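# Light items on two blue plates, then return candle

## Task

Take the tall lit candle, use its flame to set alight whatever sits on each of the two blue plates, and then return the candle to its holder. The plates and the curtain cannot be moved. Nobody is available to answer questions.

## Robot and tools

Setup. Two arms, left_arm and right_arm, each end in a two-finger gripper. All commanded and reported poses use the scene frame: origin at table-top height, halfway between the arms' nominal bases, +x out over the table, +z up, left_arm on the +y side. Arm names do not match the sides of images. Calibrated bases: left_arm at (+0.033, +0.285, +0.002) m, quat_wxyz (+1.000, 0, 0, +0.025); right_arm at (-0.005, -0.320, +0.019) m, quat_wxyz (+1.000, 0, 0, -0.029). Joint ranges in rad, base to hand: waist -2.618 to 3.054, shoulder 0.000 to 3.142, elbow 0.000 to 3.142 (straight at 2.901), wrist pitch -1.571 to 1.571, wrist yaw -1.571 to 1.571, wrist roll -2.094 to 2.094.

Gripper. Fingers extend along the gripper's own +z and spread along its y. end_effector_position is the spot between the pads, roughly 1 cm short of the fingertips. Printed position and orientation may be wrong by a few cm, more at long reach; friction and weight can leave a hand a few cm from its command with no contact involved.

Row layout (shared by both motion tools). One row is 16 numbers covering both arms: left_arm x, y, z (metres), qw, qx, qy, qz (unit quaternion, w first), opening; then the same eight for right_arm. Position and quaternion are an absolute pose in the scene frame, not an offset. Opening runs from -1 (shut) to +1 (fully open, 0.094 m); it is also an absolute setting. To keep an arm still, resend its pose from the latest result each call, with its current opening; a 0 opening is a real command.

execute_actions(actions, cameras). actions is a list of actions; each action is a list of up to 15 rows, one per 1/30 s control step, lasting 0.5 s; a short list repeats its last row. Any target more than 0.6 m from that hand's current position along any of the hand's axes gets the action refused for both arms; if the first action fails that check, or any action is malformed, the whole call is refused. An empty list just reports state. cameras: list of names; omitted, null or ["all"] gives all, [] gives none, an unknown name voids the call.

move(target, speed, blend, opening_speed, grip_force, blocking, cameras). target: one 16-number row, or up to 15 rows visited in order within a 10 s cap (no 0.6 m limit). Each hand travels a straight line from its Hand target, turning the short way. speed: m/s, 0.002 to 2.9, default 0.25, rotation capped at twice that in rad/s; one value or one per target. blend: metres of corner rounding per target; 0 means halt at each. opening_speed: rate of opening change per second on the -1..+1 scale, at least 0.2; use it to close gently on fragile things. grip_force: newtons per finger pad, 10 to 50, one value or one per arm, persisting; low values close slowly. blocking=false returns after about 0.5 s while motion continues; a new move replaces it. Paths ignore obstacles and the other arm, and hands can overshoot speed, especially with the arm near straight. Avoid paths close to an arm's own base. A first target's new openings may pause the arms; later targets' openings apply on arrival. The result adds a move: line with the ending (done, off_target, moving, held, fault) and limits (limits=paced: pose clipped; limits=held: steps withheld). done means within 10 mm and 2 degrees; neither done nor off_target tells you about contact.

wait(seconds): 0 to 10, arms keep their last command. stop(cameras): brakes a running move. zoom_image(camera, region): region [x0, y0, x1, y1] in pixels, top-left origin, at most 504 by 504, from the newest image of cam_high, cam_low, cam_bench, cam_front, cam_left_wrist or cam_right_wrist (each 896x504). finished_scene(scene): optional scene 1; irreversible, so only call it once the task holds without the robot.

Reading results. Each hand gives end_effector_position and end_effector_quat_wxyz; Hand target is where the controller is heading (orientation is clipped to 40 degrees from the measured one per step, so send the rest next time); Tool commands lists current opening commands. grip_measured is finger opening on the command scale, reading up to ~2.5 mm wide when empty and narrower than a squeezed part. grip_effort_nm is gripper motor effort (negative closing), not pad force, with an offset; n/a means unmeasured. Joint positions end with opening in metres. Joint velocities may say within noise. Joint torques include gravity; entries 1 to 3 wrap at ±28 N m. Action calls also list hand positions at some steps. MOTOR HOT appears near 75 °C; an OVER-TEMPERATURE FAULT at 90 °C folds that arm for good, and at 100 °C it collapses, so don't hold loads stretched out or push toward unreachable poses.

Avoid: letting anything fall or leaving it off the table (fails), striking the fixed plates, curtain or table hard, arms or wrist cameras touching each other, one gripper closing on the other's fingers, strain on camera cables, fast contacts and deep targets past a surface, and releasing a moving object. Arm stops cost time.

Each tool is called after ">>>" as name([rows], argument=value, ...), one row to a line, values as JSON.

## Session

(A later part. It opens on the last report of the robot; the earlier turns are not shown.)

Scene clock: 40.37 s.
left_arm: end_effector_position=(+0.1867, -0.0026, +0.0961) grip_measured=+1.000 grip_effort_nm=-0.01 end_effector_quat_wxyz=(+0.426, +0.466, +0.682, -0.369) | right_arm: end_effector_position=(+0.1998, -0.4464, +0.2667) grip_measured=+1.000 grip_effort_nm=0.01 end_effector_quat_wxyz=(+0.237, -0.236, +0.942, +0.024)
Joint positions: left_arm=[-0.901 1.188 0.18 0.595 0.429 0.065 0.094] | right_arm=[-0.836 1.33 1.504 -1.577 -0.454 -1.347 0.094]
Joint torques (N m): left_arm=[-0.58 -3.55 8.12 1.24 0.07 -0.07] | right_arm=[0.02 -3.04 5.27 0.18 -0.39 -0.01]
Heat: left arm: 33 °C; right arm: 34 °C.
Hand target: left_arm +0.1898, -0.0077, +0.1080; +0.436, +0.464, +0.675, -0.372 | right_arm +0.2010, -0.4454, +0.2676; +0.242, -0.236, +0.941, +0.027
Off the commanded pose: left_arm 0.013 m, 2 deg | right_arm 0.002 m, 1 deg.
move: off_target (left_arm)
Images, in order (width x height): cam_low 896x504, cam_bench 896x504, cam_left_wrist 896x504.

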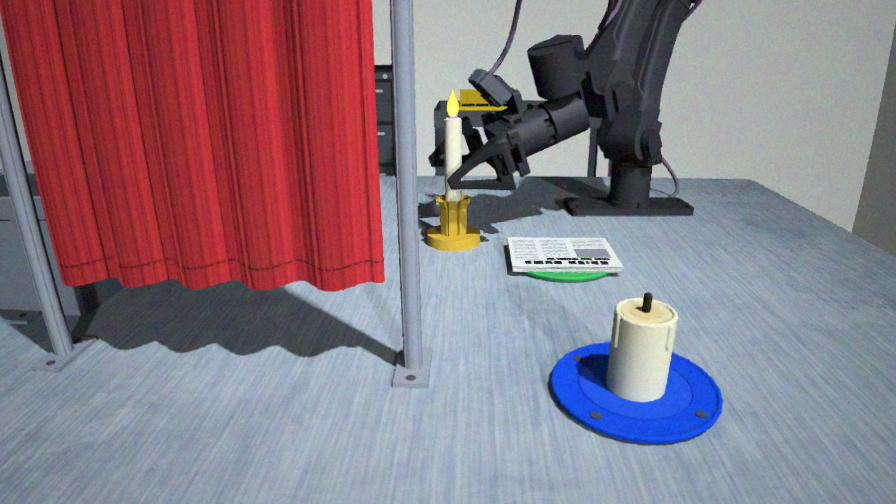

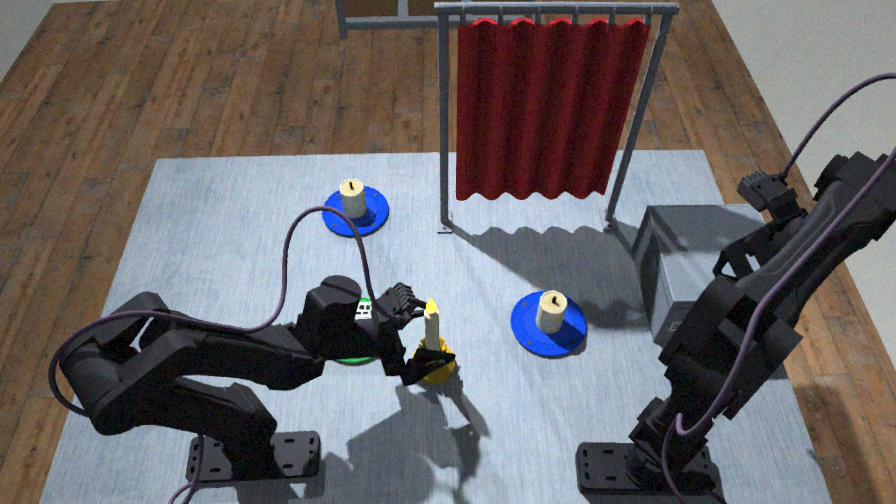

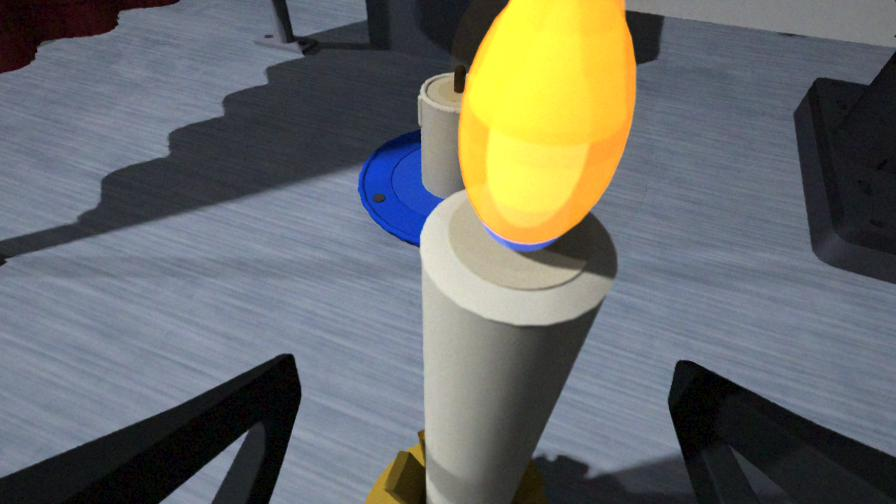

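>>> move(target=[0.190,-0.008,0.108,0.436,0.464,0.675,-0.372,-0.75,0.201,-0.4453,0.2675,0.242,-0.236,0.941,0.027,1], opening_speed=0.7, cameras=["cam_bench","cam_left_wrist","cam_low"])

>>> zoom_image(camera="cam_low", region=[400, 60, 620, 260])

Scene clock: 44.80 s.
left_arm: end_effector_position=(+0.1896, -0.0020, +0.0962) grip_measured=-0.558 grip_effort_nm=-1.03 end_effector_quat_wxyz=(+0.430, +0.463, +0.685, -0.363) | right_arm: end_effector_position=(+0.1998, -0.4464, +0.2667) grip_measured=+1.000 grip_effort_nm=0.01 end_effector_quat_wxyz=(+0.237, -0.236, +0.942, +0.024)
Joint positions: left_arm=[-0.901 1.188 0.181 0.595 0.413 0.066 0.021] | right_arm=[-0.836 1.33 1.504 -1.577 -0.454 -1.347 0.094]
Joint torques (N m): left_arm=[-0.58 -3.54 8.03 1.27 0.23 -0.08] | right_arm=[0.03 -3.03 5.24 0.17 -0.38 -0.01]
Heat: left arm: 33 °C; right arm: 34 °C.
Hand target: left_arm +0.1899, -0.0078, +0.1081; +0.436, +0.464, +0.675, -0.372 | right_arm +0.2010, -0.4454, +0.2676; +0.242, -0.236, +0.941, +0.027
Off the commanded pose: left_arm 0.013 m, 2 deg | right_arm 0.002 m, 1 deg.
move: off_target (left_arm)
Images, in order (width x height): cam_low 896x504, cam_bench 896x504, cam_left_wrist 896x504.

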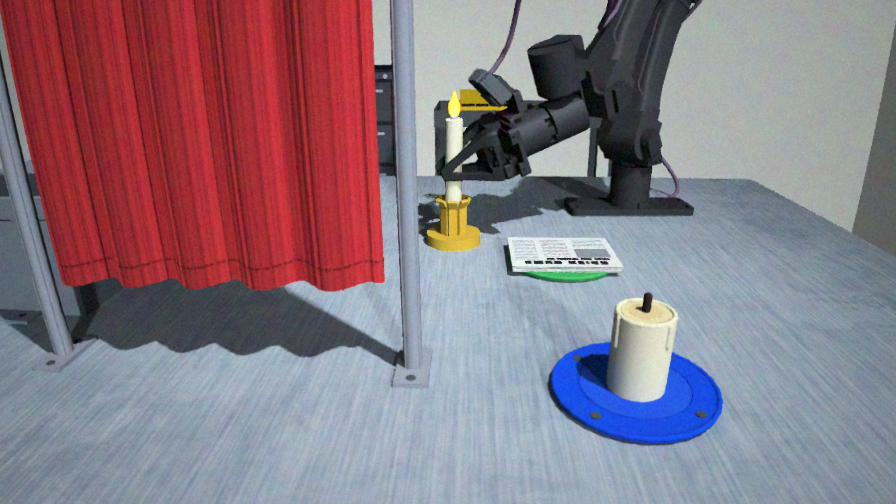

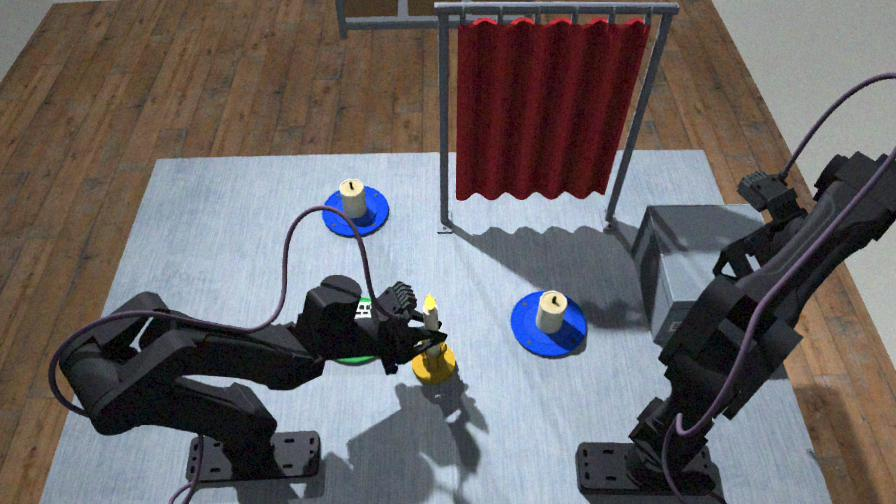

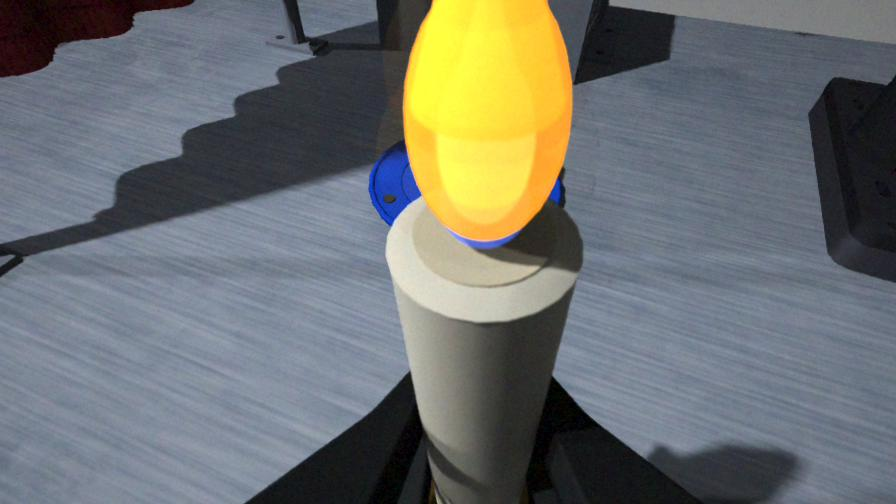

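Scaled by 2.291.

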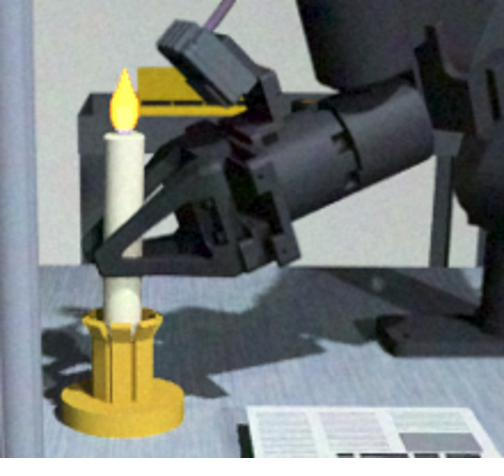

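>>> move(target=[0.190,-0.004,0.235,0.430,0.463,0.685,-0.363,-0.75,0.201,-0.4453,0.2675,0.242,-0.236,0.941,0.027,1], speed=0.1)

>>> zoom_image(camera="cam_low", region=[400, 20, 620, 260])

Scene clock: 47.83 s.
left_arm: end_effector_position=(+0.1906, -0.0019, +0.2165) grip_measured=-0.559 grip_effort_nm=-1.03 end_effector_quat_wxyz=(+0.414, +0.464, +0.697, -0.357) | right_arm: end_effector_position=(+0.1998, -0.4464, +0.2667) grip_measured=+1.000 grip_effort_nm=0.01 end_effector_quat_wxyz=(+0.237, -0.236, +0.942, +0.024)
Joint positions: left_arm=[-0.901 0.896 0.629 -0.185 0.408 0.066 0.021] | right_arm=[-0.836 1.33 1.504 -1.577 -0.454 -1.347 0.094]
Joint torques (N m): left_arm=[-0.64 -2.63 10.03 1.33 0.11 -0.05] | right_arm=[0.02 -3 5.27 0.18 -0.38 -0.01]
Heat: left arm: 33 °C; right arm: 34 °C.
Hand target: left_arm +0.1898, -0.0037, +0.2348; +0.430, +0.463, +0.685, -0.363 | right_arm +0.2010, -0.4454, +0.2676; +0.242, -0.236, +0.941, +0.027
Off the commanded pose: left_arm 0.019 m, 2 deg | right_arm 0.002 m, 1 deg.
move: off_target (left_arm)

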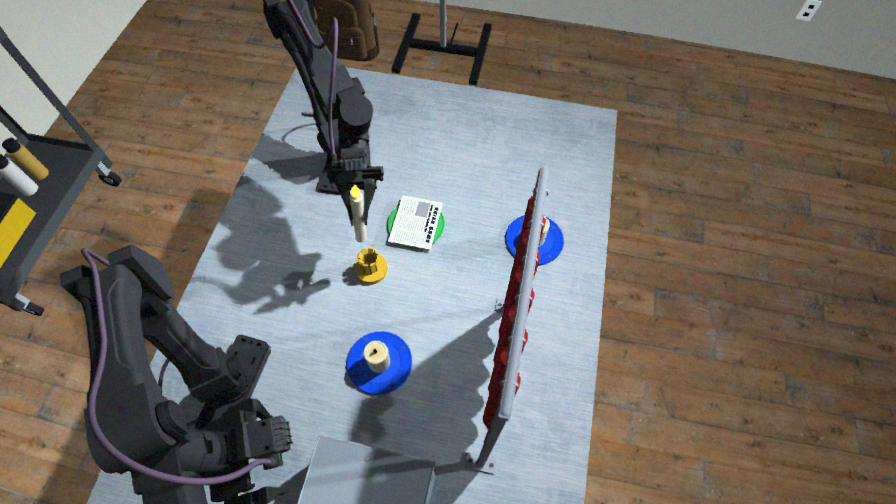

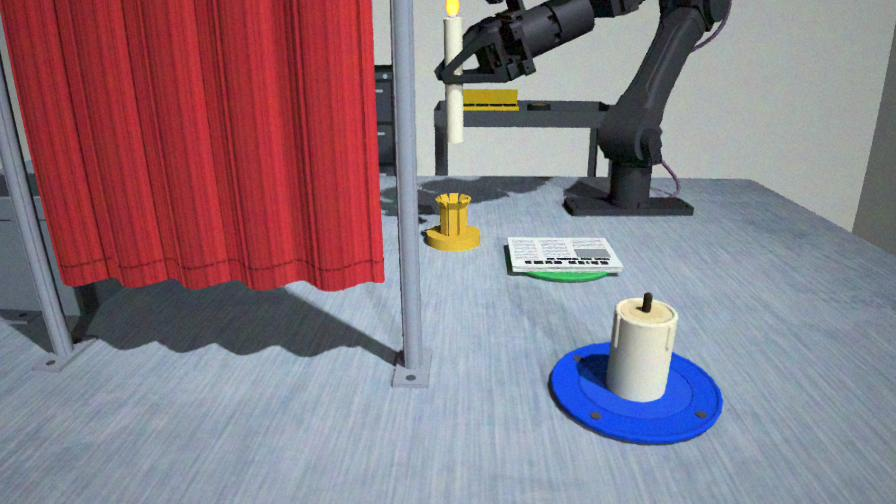

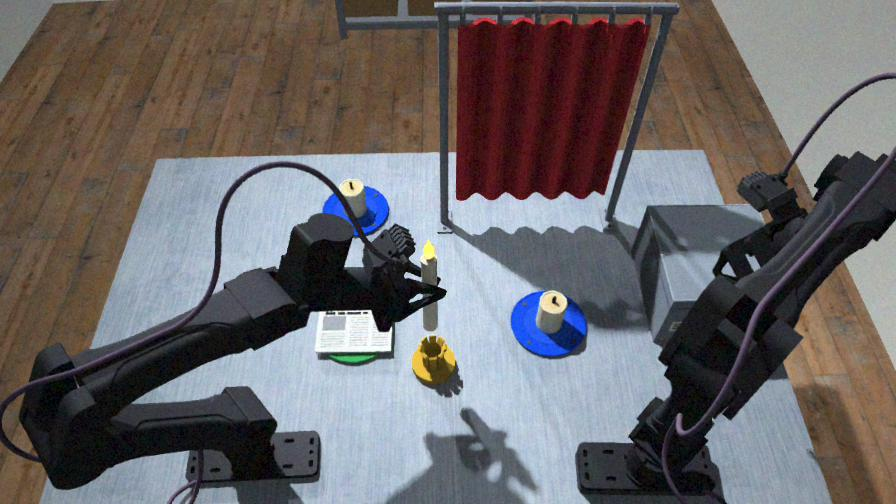

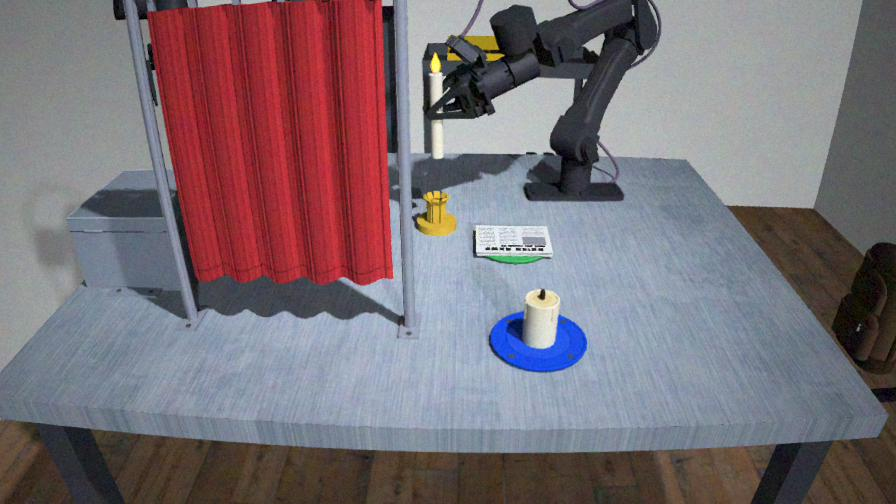

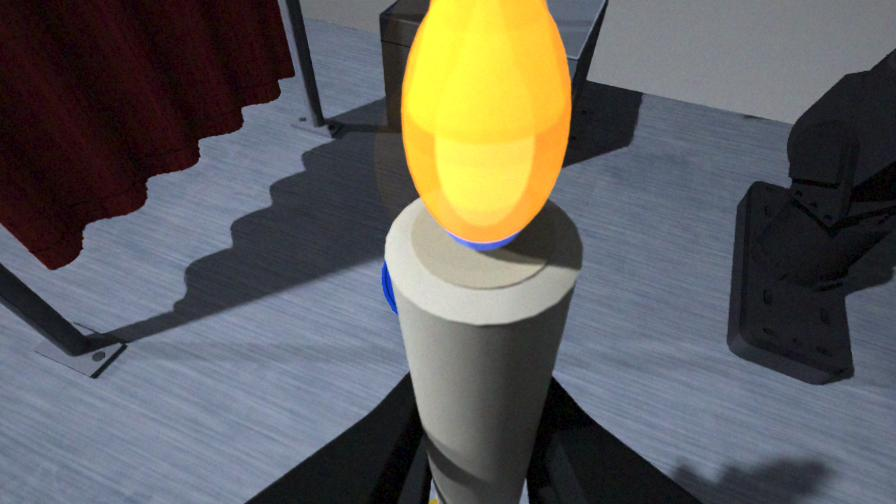

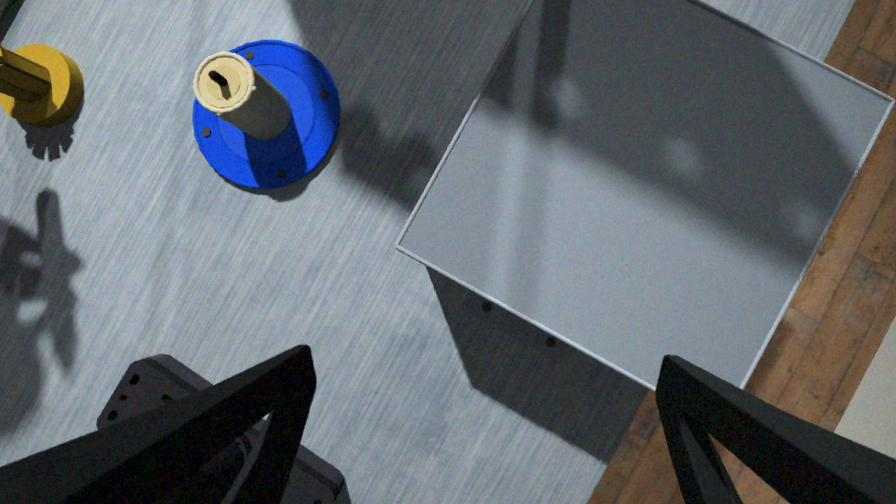

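Scaled by 2.100.

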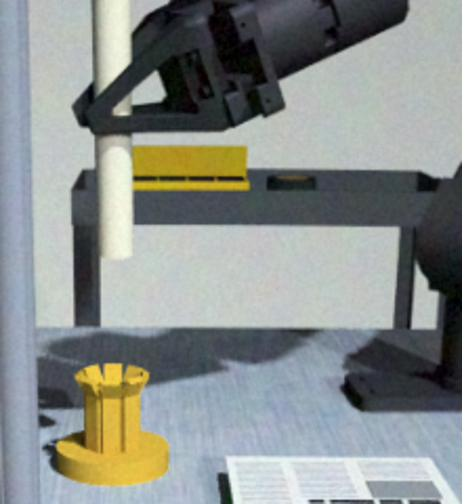

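>>> move(target=[0.33,-0.12,0.24,0.492,0.808,0.128,0.295,-0.75,0.201,-0.4453,0.2675,0.242,-0.236,0.941,0.027,1], speed=0.35)

Scene clock: 60.63 s.
left_arm: end_effector_position=(+0.3251, -0.1118, +0.2269) grip_measured=-0.559 grip_effort_nm=-1.03 end_effector_quat_wxyz=(+0.482, +0.817, +0.131, +0.288) | right_arm: end_effector_position=(+0.1998, -0.4464, +0.2667) grip_measured=+1.000 grip_effort_nm=0.01 end_effector_quat_wxyz=(+0.237, -0.236, +0.942, +0.024)
Joint positions: left_arm=[-1.021 1.557 1.059 0.117 -0.09 1.915 0.021] | right_arm=[-0.836 1.33 1.504 -1.577 -0.454 -1.347 0.094]
Joint torques (N m): left_arm=[-0.25 -5.57 10.55 1.5 -0.05 -0.01] | right_arm=[0.02 -3.02 5.24 0.18 -0.38 0]
Heat: left arm: 35 °C; right arm: 34 °C.
Hand target: left_arm +0.3294, -0.1194, +0.2400; +0.493, +0.809, +0.128, +0.295 | right_arm +0.2010, -0.4454, +0.2676; +0.242, -0.236, +0.941, +0.027
Off the commanded pose: left_arm 0.016 m, 2 deg | right_arm 0.002 m, 1 deg.
move: off_target (left_arm)

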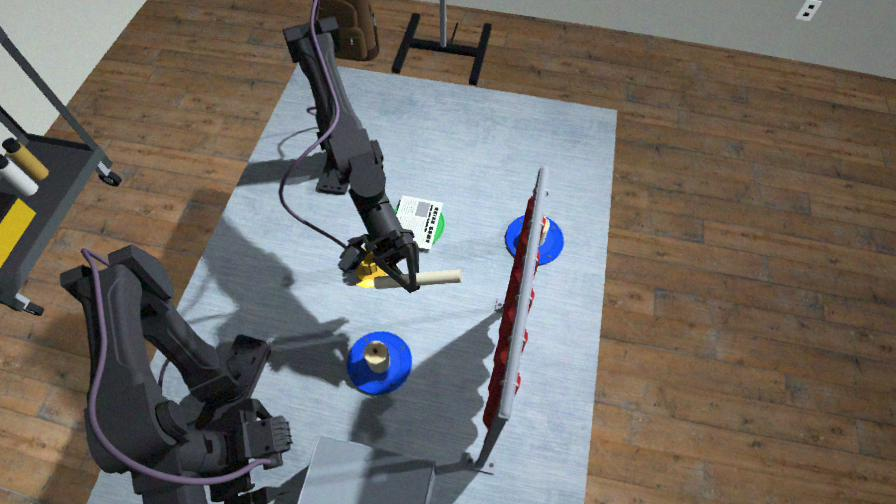

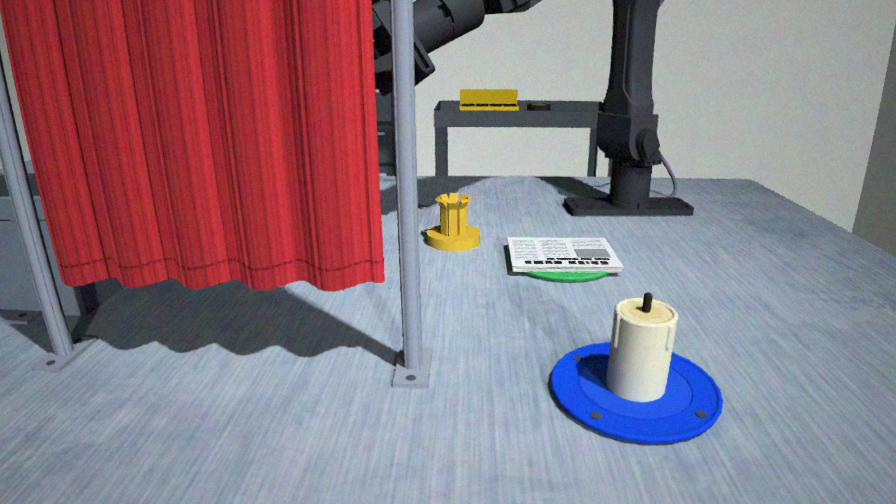

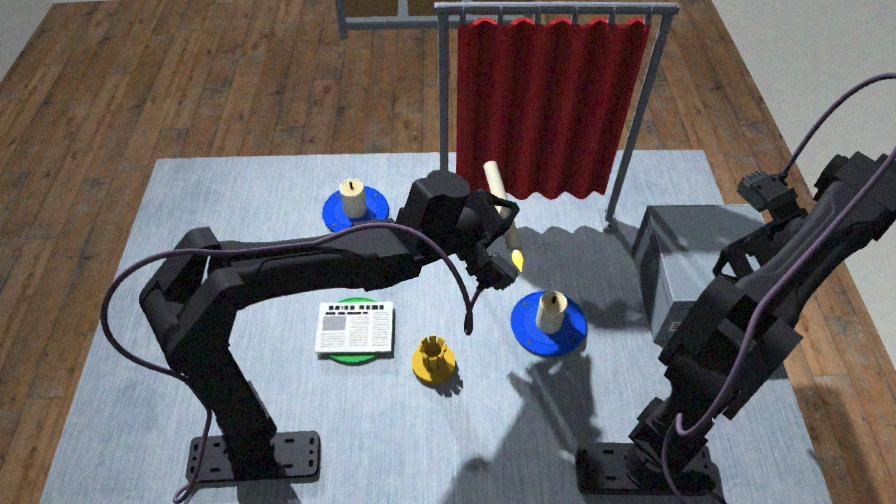

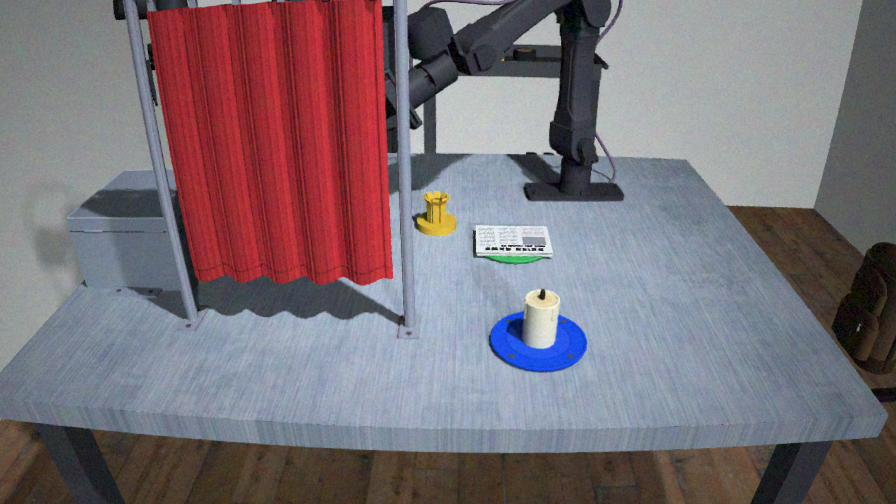

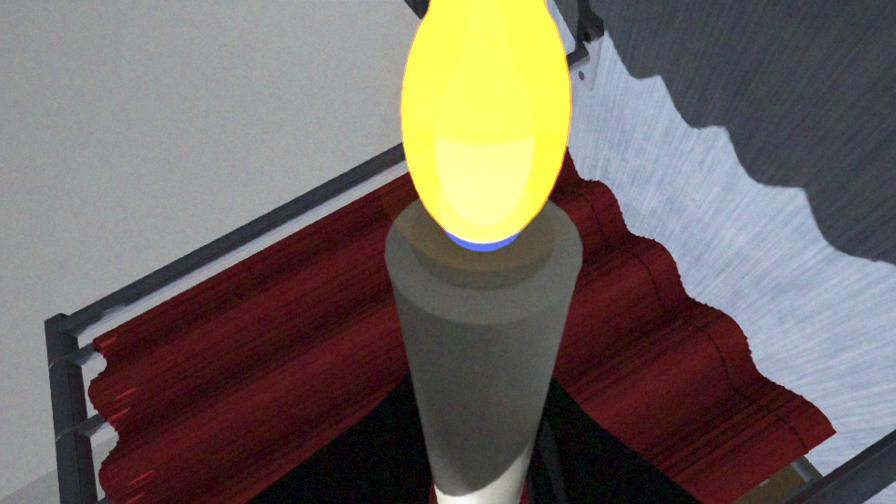

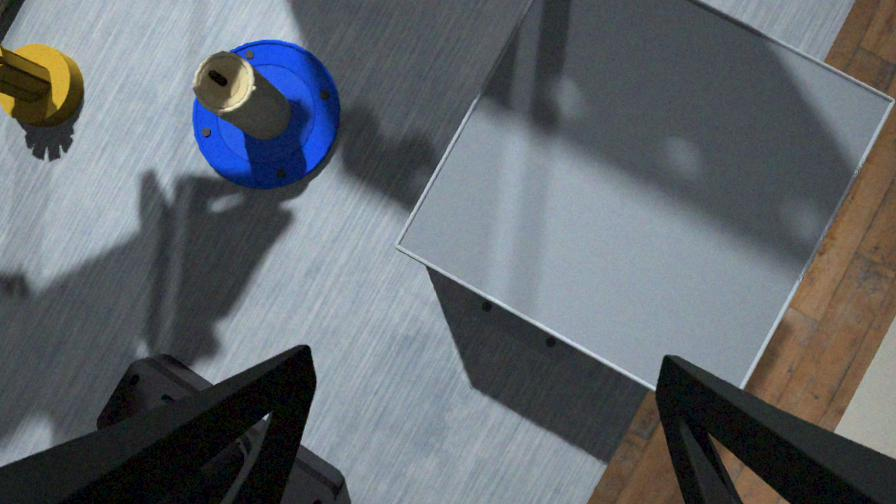

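>>> zoom_image(camera="cam_bench", region=[440, 140, 640, 360])

>>> move(target=[0.37,-0.19,0.195,0.492,0.808,0.128,0.295,-0.75,0.201,-0.4453,0.2675,0.242,-0.236,0.941,0.027,1], speed=0.15)

>>> zoom_image(camera="cam_bench", region=[440, 140, 640, 360])

>>> zoom_image(camera="cam_high", region=[320, 230, 520, 420])

Scaled by 2.291.

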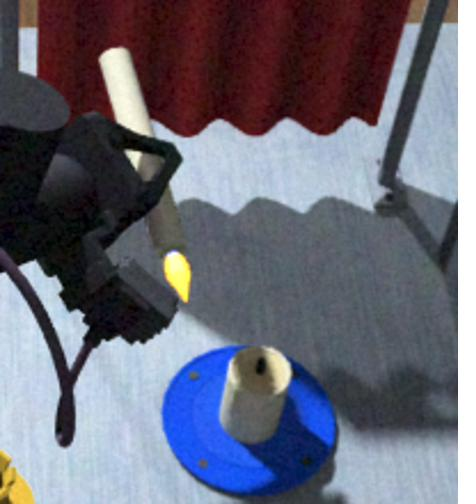

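Scene clock: 64.63 s.
left_arm: end_effector_position=(+0.3665, -0.1811, +0.1876) grip_measured=-0.559 grip_effort_nm=-1.03 end_effector_quat_wxyz=(+0.483, +0.816, +0.129, +0.291) | right_arm: end_effector_position=(+0.1998, -0.4464, +0.2667) grip_measured=+1.000 grip_effort_nm=0.01 end_effector_quat_wxyz=(+0.237, -0.236, +0.942, +0.024)
Joint positions: left_arm=[-1.034 1.899 1.287 0.238 -0.104 1.915 0.021] | right_arm=[-0.836 1.33 1.504 -1.577 -0.454 -1.347 0.094]
Joint torques (N m): left_arm=[-0.44 -8.03 10.1 1.52 -0.06 -0.03] | right_arm=[0.02 -3 5.24 0.17 -0.37 -0.01]
Heat: left arm: 35 °C; right arm: 34 °C.
Hand target: left_arm +0.3696, -0.1895, +0.1950; +0.492, +0.809, +0.128, +0.295 | right_arm +0.2010, -0.4454, +0.2676; +0.242, -0.236, +0.941, +0.027
Off the commanded pose: left_arm 0.012 m, 1 deg | right_arm 0.002 m, 1 deg.
move: off_target (left_arm)

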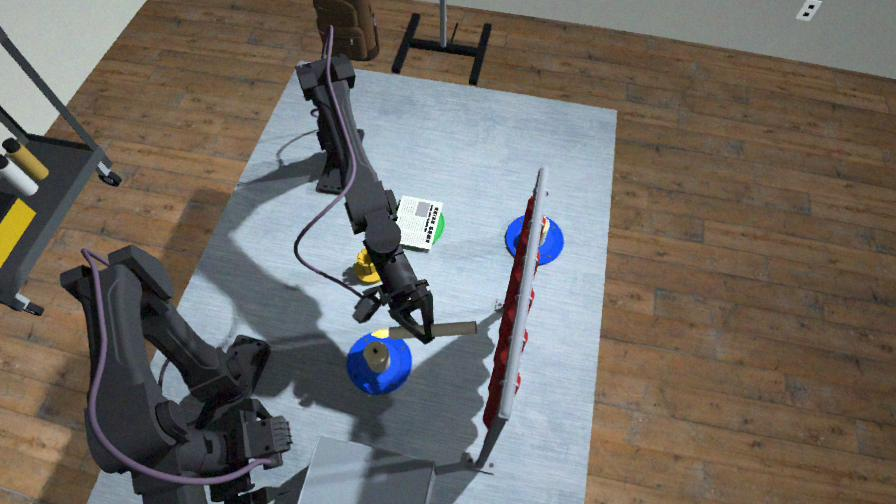

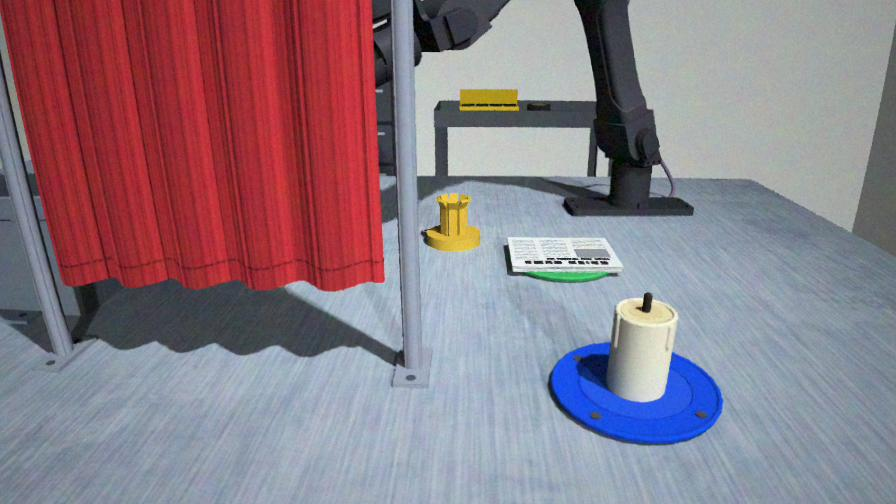

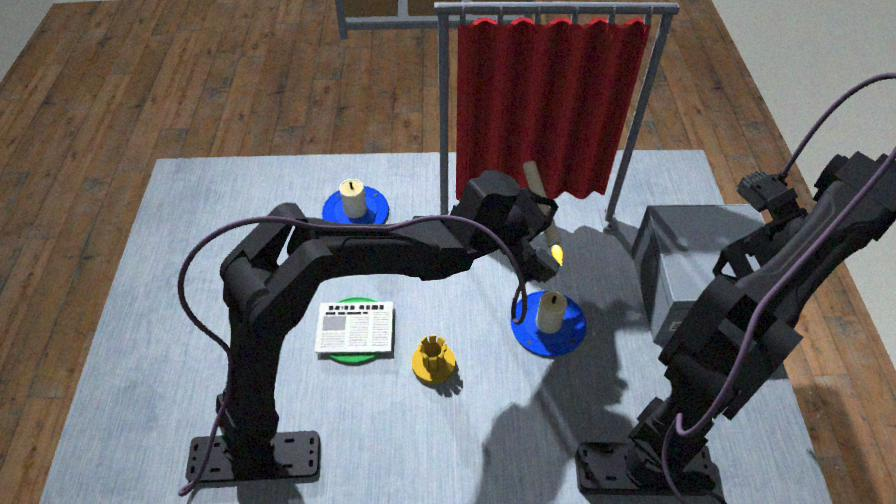

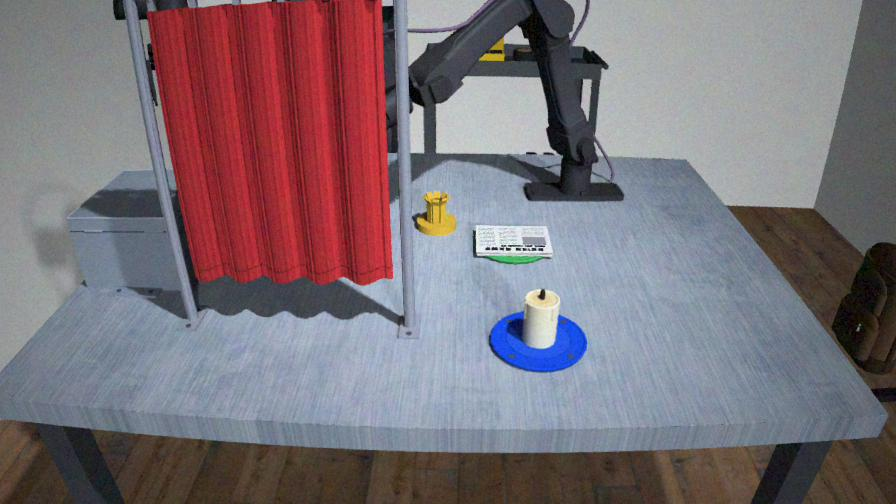

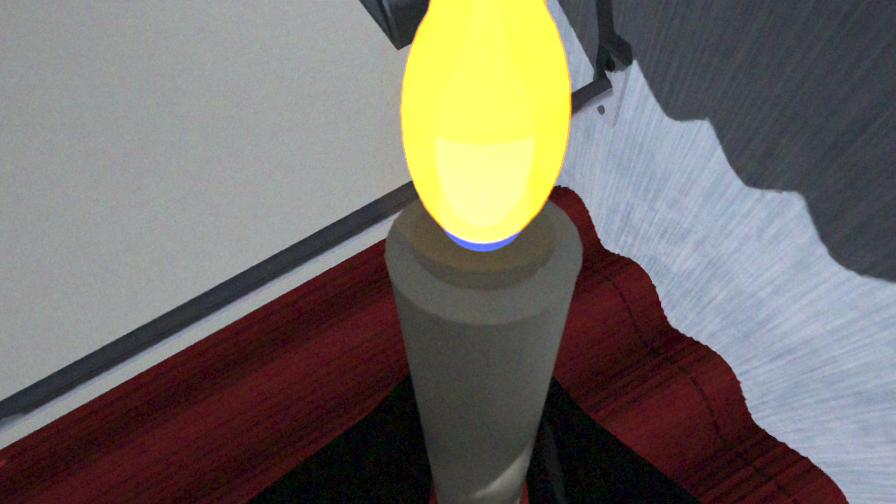

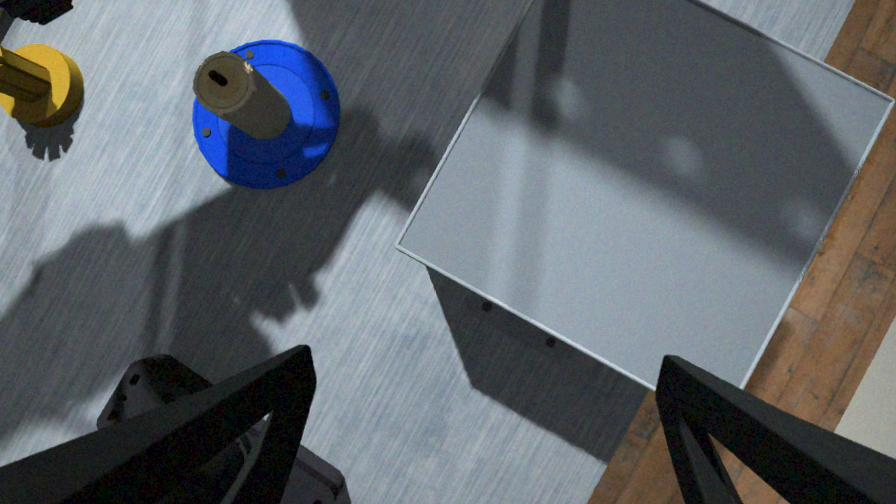

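Scaled by 2.291.

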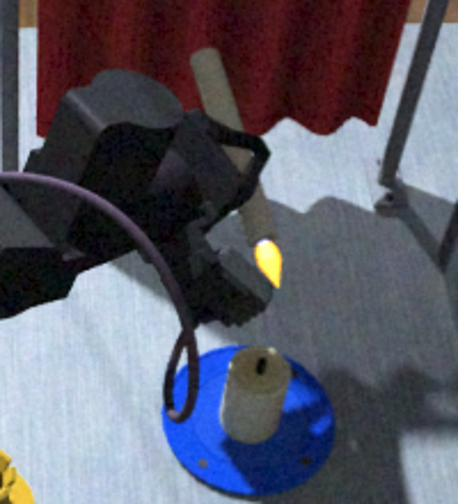

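Scaled by 2.520.

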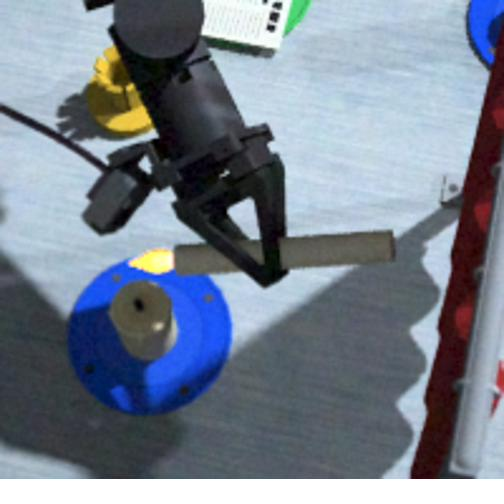

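>>> move(target=[0.355,-0.200,0.145,0.492,0.808,0.128,0.295,-0.75,0.201,-0.4453,0.2675,0.242,-0.236,0.941,0.027,1], speed=0.1, cameras=["cam_high","cam_bench","cam_right_wrist"])

>>> zoom_image(camera="cam_bench", region=[440, 140, 640, 360])

>>> zoom_image(camera="cam_high", region=[320, 230, 520, 420])

Scene clock: 72.03 s.
left_arm: end_effector_position=(+0.3559, -0.2012, +0.1600) grip_measured=-0.559 grip_effort_nm=-1.03 end_effector_quat_wxyz=(+0.499, +0.803, +0.121, +0.301) | right_arm: end_effector_position=(+0.1998, -0.4464, +0.2667) grip_measured=+1.000 grip_effort_nm=0.01 end_effector_quat_wxyz=(+0.237, -0.236, +0.942, +0.024)
Joint positions: left_arm=[-1.081 1.986 1.242 0.415 -0.144 1.915 0.021] | right_arm=[-0.836 1.33 1.504 -1.577 -0.454 -1.347 0.094]
Joint torques (N m): left_arm=[-0.17 -8.61 5.97 1.55 -0.07 -0.18] | right_arm=[0.05 -3.03 5.23 0.17 -0.37 -0.02]
Heat: left arm: 35 °C; right arm: 34 °C.
Hand target: left_arm +0.3548, -0.1998, +0.1451; +0.492, +0.809, +0.128, +0.295 | right_arm +0.2010, -0.4454, +0.2676; +0.242, -0.236, +0.941, +0.027
Off the commanded pose: left_arm 0.015 m, 1 deg | right_arm 0.002 m, 1 deg.
move: off_target (left_arm)
Images, in order (width x height): cam_high 896x504, cam_bench 896x504, cam_right_wrist 896x504.

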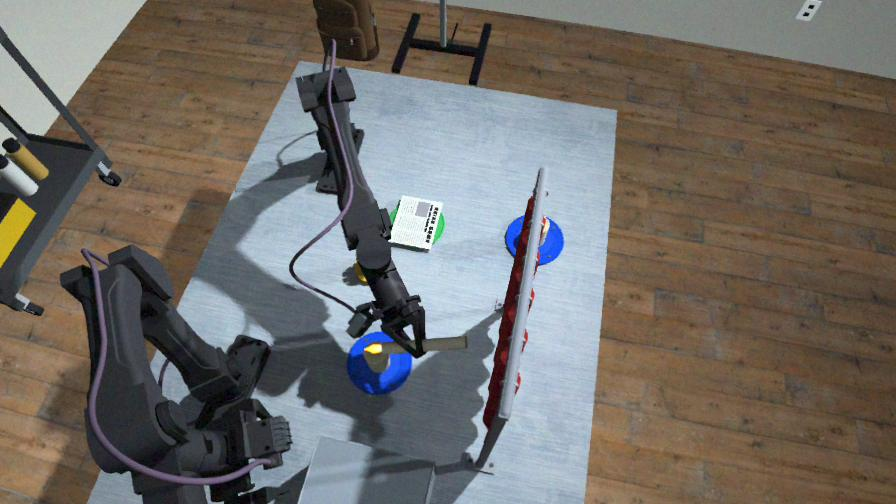

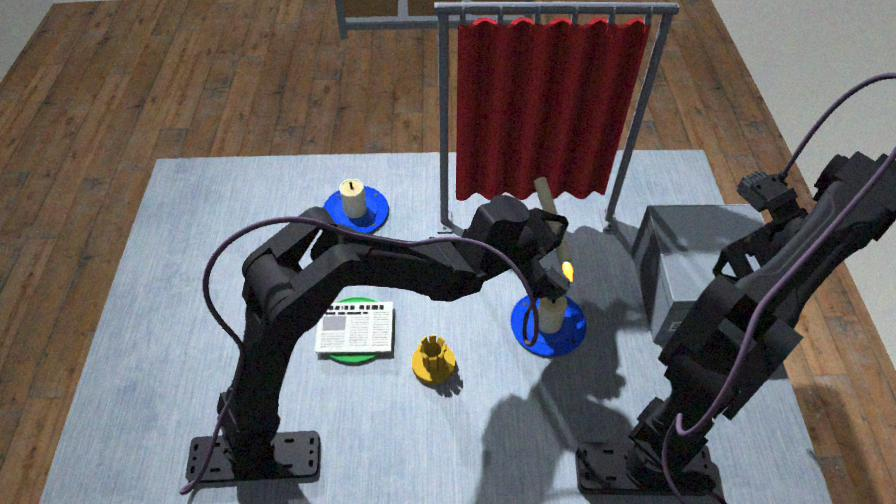

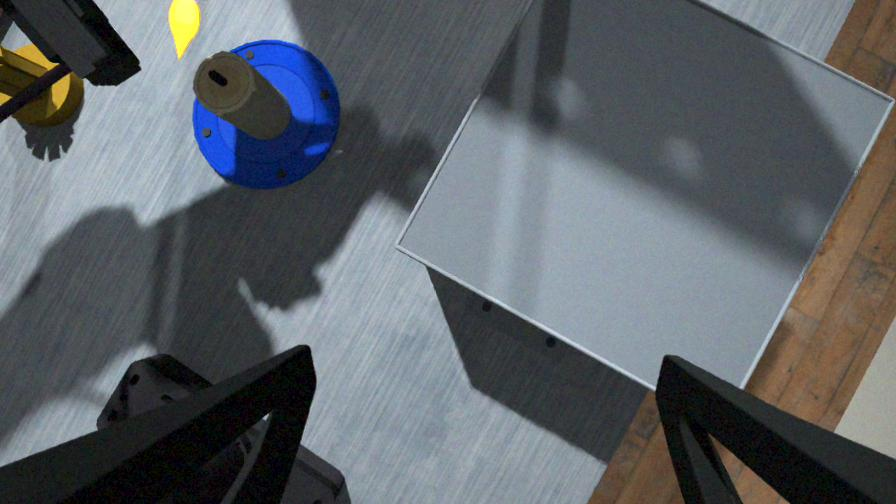

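Scaled by 2.291.

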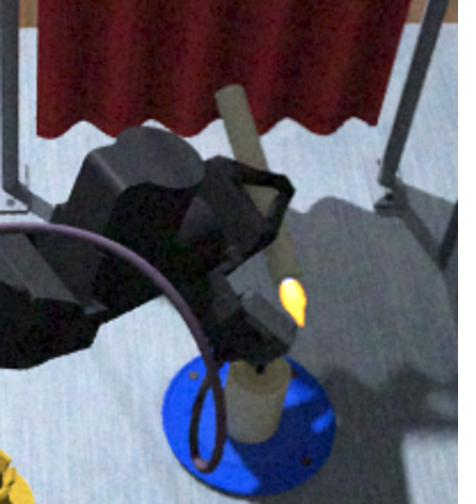

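Scaled by 2.520.

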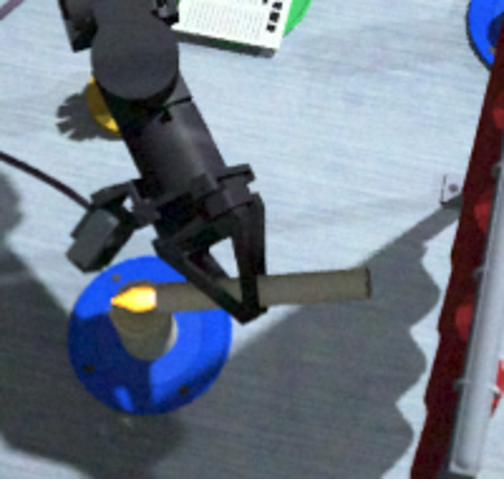

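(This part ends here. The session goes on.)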